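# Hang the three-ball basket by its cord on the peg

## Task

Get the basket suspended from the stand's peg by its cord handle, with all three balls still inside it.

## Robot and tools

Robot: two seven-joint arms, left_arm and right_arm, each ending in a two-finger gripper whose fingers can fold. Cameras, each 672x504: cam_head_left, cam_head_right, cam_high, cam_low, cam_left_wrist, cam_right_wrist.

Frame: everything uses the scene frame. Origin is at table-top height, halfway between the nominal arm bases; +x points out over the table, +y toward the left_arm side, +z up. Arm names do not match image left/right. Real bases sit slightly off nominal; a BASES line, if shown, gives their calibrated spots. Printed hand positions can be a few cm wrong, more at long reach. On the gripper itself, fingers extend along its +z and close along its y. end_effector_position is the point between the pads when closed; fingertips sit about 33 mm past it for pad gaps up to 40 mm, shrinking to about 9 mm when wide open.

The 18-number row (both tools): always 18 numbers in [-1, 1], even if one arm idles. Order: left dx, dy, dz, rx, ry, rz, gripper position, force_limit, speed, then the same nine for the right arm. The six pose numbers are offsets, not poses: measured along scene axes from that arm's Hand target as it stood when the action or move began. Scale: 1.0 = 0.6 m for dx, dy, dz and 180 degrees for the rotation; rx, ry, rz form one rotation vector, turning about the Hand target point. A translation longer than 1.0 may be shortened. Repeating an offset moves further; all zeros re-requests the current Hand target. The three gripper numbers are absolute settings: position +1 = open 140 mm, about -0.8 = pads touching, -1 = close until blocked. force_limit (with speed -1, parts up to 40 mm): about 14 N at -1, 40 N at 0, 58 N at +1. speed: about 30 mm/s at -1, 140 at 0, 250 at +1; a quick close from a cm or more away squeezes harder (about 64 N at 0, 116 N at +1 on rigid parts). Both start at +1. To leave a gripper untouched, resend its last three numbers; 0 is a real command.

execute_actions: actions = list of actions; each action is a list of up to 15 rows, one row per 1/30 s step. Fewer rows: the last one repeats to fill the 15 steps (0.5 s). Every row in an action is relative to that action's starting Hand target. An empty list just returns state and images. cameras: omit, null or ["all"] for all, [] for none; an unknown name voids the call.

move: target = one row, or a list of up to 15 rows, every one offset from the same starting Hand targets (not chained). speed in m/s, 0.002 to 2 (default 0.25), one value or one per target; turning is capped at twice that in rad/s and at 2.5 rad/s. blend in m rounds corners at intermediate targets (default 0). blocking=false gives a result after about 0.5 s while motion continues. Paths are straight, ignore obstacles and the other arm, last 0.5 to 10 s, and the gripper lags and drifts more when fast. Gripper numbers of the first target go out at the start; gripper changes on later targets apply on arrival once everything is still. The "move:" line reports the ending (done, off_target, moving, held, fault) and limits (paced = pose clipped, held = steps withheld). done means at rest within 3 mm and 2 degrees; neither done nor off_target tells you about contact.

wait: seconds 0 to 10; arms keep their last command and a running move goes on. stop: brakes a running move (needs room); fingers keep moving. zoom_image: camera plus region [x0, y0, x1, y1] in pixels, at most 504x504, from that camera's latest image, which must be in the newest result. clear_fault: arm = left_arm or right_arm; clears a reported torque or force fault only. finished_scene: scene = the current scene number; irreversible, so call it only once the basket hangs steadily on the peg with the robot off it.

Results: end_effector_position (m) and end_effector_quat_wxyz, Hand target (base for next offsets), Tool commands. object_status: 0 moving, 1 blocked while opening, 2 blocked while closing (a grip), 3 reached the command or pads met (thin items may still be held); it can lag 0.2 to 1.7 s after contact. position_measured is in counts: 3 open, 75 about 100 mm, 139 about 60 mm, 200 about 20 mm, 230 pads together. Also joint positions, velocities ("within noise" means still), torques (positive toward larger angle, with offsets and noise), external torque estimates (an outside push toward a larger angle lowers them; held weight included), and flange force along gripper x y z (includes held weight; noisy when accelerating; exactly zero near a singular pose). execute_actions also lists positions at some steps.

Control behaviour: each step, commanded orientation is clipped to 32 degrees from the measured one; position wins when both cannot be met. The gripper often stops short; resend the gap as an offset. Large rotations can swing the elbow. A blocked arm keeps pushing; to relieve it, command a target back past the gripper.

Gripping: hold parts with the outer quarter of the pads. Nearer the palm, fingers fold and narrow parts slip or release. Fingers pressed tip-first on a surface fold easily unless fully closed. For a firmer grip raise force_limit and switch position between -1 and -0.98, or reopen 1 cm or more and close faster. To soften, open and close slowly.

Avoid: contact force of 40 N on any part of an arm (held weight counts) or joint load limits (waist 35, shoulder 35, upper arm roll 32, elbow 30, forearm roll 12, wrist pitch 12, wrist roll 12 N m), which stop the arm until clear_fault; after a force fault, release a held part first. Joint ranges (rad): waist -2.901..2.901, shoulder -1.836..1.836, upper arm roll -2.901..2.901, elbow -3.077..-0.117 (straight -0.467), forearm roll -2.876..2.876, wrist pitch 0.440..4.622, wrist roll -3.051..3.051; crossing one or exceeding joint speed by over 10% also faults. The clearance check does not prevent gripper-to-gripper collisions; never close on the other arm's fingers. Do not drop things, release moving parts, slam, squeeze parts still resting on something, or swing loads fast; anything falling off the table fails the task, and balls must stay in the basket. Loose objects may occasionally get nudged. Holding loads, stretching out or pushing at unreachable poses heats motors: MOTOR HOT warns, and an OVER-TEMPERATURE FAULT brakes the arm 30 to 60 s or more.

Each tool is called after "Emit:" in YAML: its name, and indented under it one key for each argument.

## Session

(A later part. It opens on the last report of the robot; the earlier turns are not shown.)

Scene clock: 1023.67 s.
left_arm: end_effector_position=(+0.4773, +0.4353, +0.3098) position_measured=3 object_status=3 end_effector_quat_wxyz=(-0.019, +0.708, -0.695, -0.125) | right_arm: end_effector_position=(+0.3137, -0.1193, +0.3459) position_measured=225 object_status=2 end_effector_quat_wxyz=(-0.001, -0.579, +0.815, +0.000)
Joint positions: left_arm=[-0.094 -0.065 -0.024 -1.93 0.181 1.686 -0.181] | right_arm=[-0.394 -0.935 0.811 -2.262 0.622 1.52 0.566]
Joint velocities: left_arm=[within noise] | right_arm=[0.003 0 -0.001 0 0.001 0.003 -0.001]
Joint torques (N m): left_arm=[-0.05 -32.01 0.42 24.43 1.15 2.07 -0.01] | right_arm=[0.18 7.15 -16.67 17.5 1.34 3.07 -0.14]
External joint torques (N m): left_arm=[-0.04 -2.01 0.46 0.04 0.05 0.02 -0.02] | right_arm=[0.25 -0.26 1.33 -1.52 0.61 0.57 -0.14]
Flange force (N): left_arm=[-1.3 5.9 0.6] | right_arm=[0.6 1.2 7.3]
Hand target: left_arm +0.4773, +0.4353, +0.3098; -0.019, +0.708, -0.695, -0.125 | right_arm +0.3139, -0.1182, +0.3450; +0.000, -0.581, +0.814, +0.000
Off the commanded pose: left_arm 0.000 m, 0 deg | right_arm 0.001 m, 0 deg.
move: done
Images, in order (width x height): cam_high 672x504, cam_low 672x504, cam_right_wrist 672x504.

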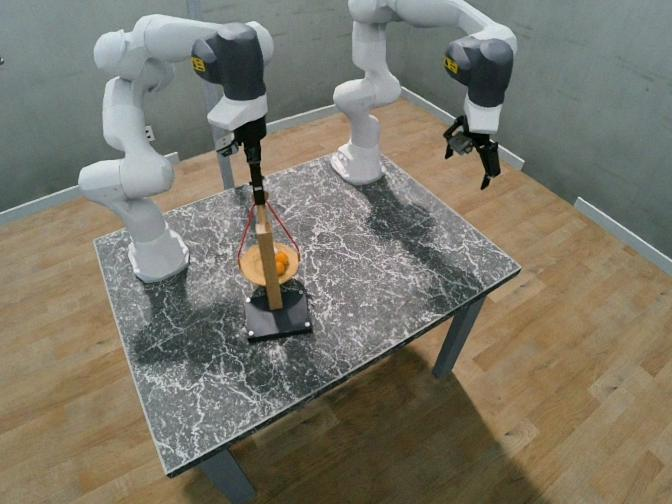

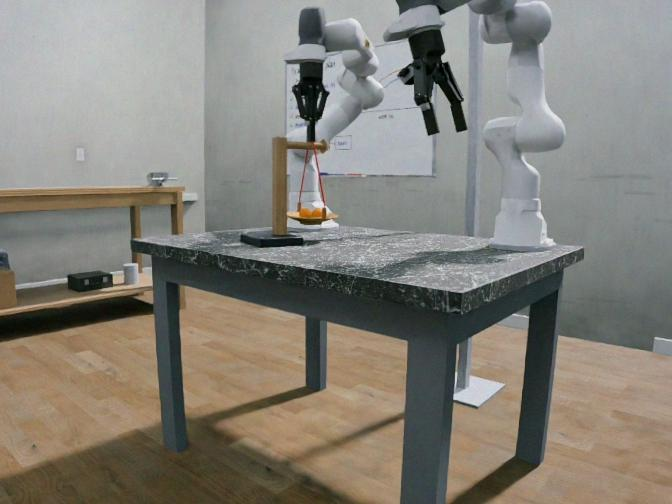

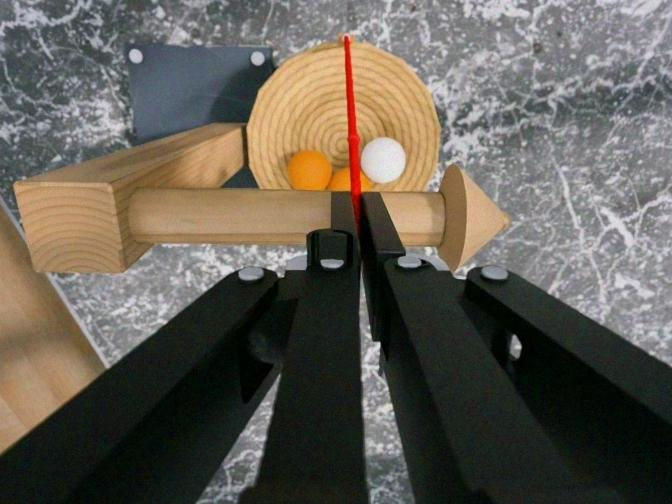

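Emit:
move:
  target:
    - [0,0,0,0,0,0,1,1,1,0,0,0,0,0,0,-0.55,-1,-1]
  speed: [0.01]
  cameras: ["cam_right_wrist","cam_low","cam_high","cam_head_left"]

Emit:
zoom_image:
  camera: "cam_low"
  region: [260, 120, 360, 240]

Emit:
zoom_image:
  camera: "cam_right_wrist"
  region: [220, 0, 500, 300]

Scene clock: 1035.23 s.
left_arm: end_effector_position=(+0.4773, +0.4353, +0.3098) position_measured=3 object_status=3 end_effector_quat_wxyz=(-0.019, +0.708, -0.695, -0.125) | right_arm: end_effector_position=(+0.3137, -0.1193, +0.3454) position_measured=199 object_status=0 end_effector_quat_wxyz=(-0.001, -0.579, +0.815, +0.000)
Joint positions: left_arm=[-0.094 -0.065 -0.024 -1.93 0.181 1.686 -0.181] | right_arm=[-0.393 -0.935 0.811 -2.263 0.622 1.521 0.566]
Joint velocities: within noise
Joint torques (N m): left_arm=[-0.03 -31.97 0.43 24.44 1.13 2.07 -0.05] | right_arm=[0 7.26 -17.04 17.87 1.15 2.99 -0.1]
External joint torques (N m): left_arm=[0.07 -2.12 0.57 0.09 0.05 0.01 -0.06] | right_arm=[-0.06 -0.04 0.85 -1.21 0.41 0.49 -0.1]
Flange force (N): left_arm=[-1.5 6.1 0.5] | right_arm=[0.3 0.2 5.4]
Hand target: left_arm +0.4773, +0.4353, +0.3098; -0.019, +0.708, -0.695, -0.125 | right_arm +0.3139, -0.1182, +0.3450; +0.000, -0.581, +0.814, +0.000
Off the commanded pose: left_arm 0.000 m, 0 deg | right_arm 0.001 m, 0 deg.
move: done
Images, in order (width x height): cam_head_left 672x504, cam_high 672x504, cam_low 672x504, cam_right_wrist 672x504.

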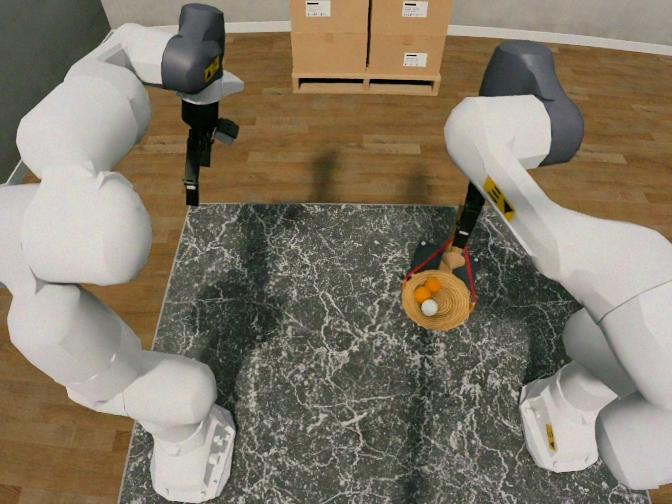

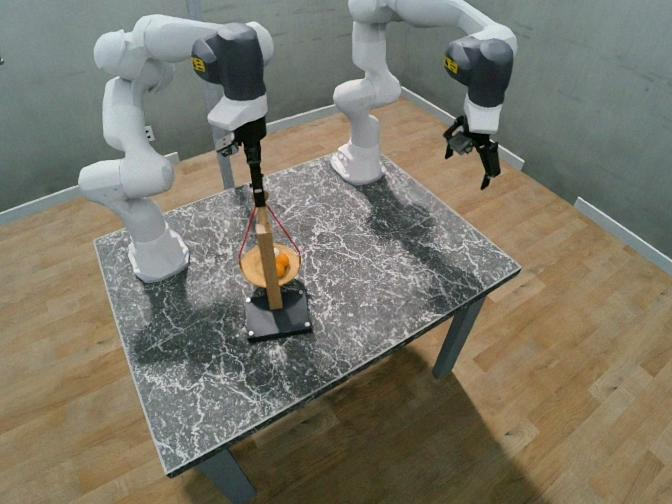

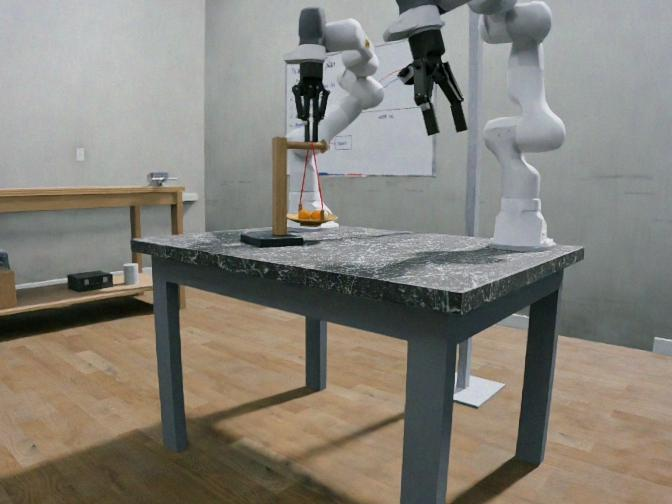

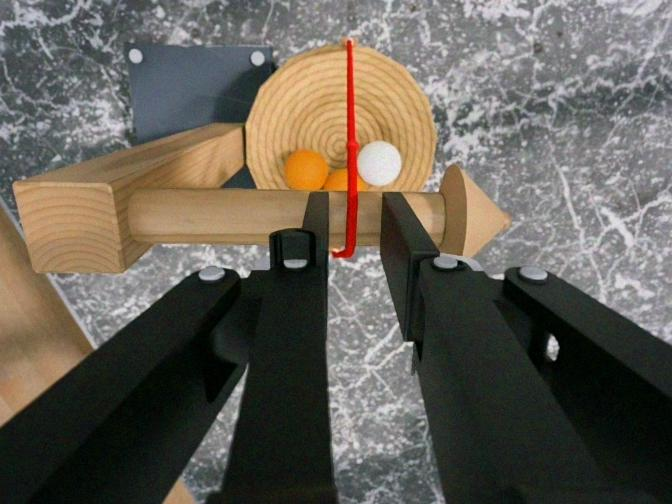

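Scaled by 4.200 from the camera's 672x504 image, which has a finer 960x720 frame.

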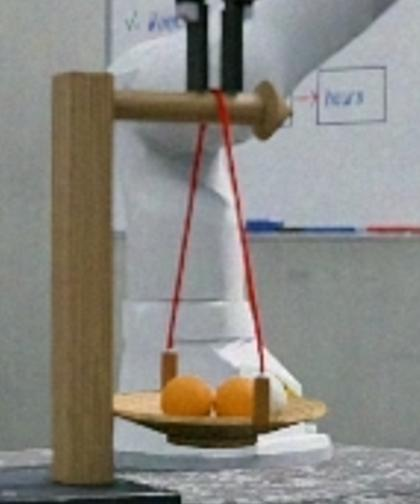

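Scaled by 1.680 from the camera's 672x504 image, which has a finer 960x720 frame.

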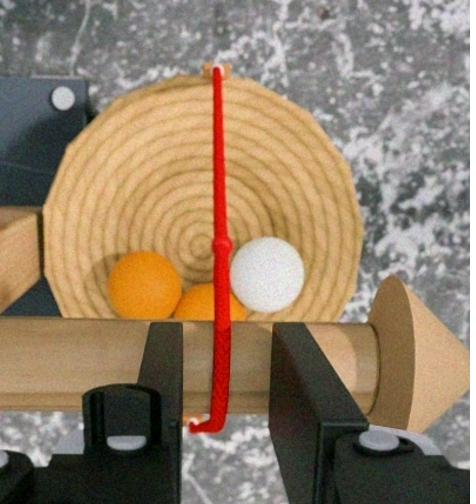

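Emit:
move:
  target:
    - [0,0,0,0,0,0,1,1,1,0,0,0.2,0,0,0,-0.55,-1,-1]
  speed: [0.05]
  cameras: ["cam_right_wrist","cam_low","cam_high","cam_head_left"]

Emit:
zoom_image:
  camera: "cam_low"
  region: [240, 110, 360, 250]

Emit:
zoom_image:
  camera: "cam_high"
  region: [200, 140, 320, 300]

Scene clock: 1048.40 s.
left_arm: end_effector_position=(+0.4773, +0.4353, +0.3098) position_measured=3 object_status=3 end_effector_quat_wxyz=(-0.019, +0.708, -0.695, -0.125) | right_arm: end_effector_position=(+0.3141, -0.1169, +0.4648) position_measured=199 object_status=3 end_effector_quat_wxyz=(+0.001, -0.583, +0.812, +0.001)
Joint positions: left_arm=[-0.094 -0.065 -0.024 -1.93 0.181 1.686 -0.181] | right_arm=[-0.461 -0.819 0.726 -1.917 0.532 1.287 0.606]
Joint velocities: left_arm=[within noise] | right_arm=[0 0 0.001 0 0.001 -0.004 0.001]
Joint torques (N m): left_arm=[0.01 -31.99 0.44 24.45 1.13 2.07 -0.01] | right_arm=[-0.78 7.48 -15.53 17.7 0.48 2.4 0.17]
External joint torques (N m): left_arm=[-0.03 -2.02 0.43 0.03 0.03 0.01 -0.02] | right_arm=[-0.82 0.2 0.53 -0.35 -0.25 -0.11 0.17]
Flange force (N): left_arm=[-1.3 6.0 0.6] | right_arm=[-1.9 -1.5 0.1]
Hand target: left_arm +0.4773, +0.4353, +0.3098; -0.019, +0.708, -0.695, -0.125 | right_arm +0.3139, -0.1182, +0.4650; +0.000, -0.581, +0.814, +0.000
Off the commanded pose: left_arm 0.000 m, 0 deg | right_arm 0.001 m, 0 deg.
move: done
Images, in order (width x height): cam_head_left 672x504, cam_high 672x504, cam_low 672x504, cam_right_wrist 672x504.

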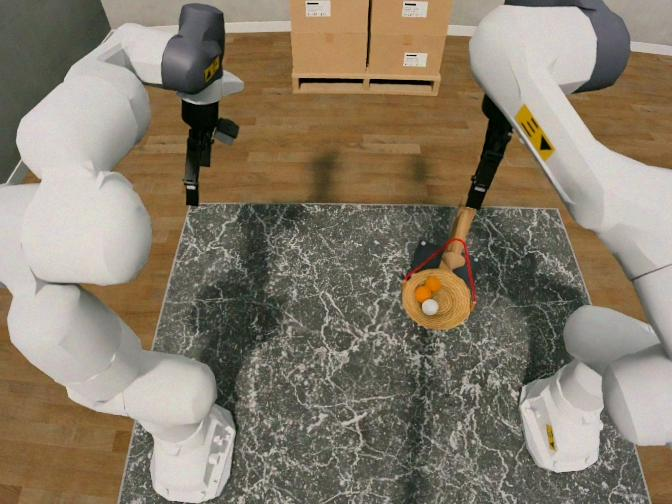

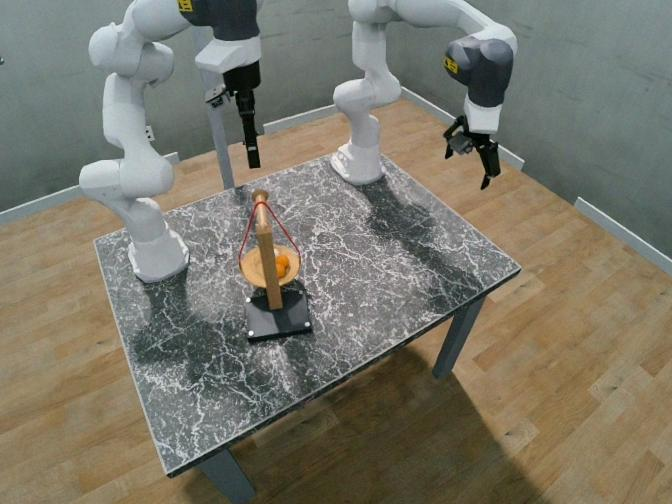

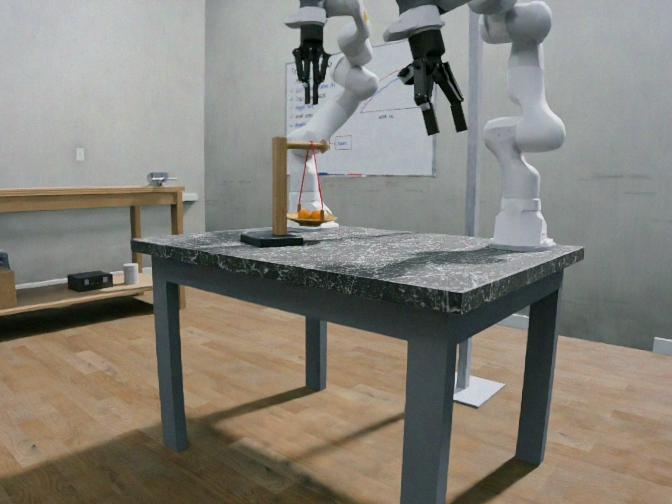

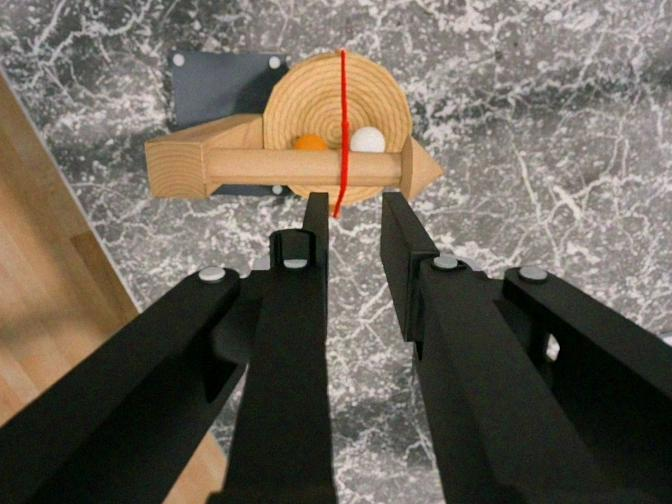

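Scaled by 3.600 from the camera's 672x504 image, which has a finer 960x720 frame.

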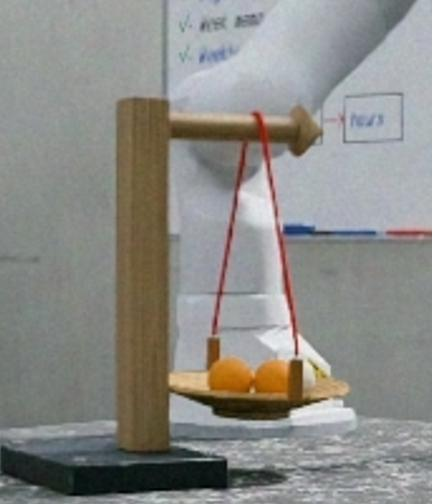

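Scaled by 3.150 from the camera's 672x504 image, which has a finer 960x720 frame.

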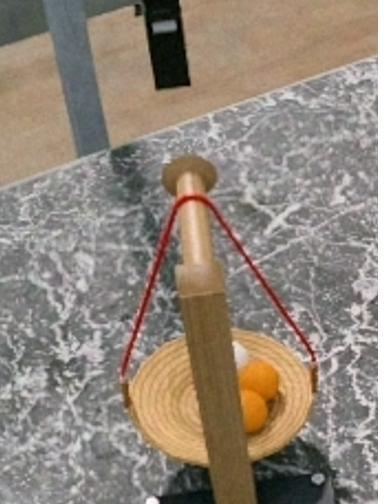

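Emit:
finished_scene:
  scene: 1

The scene is finished: the task was done.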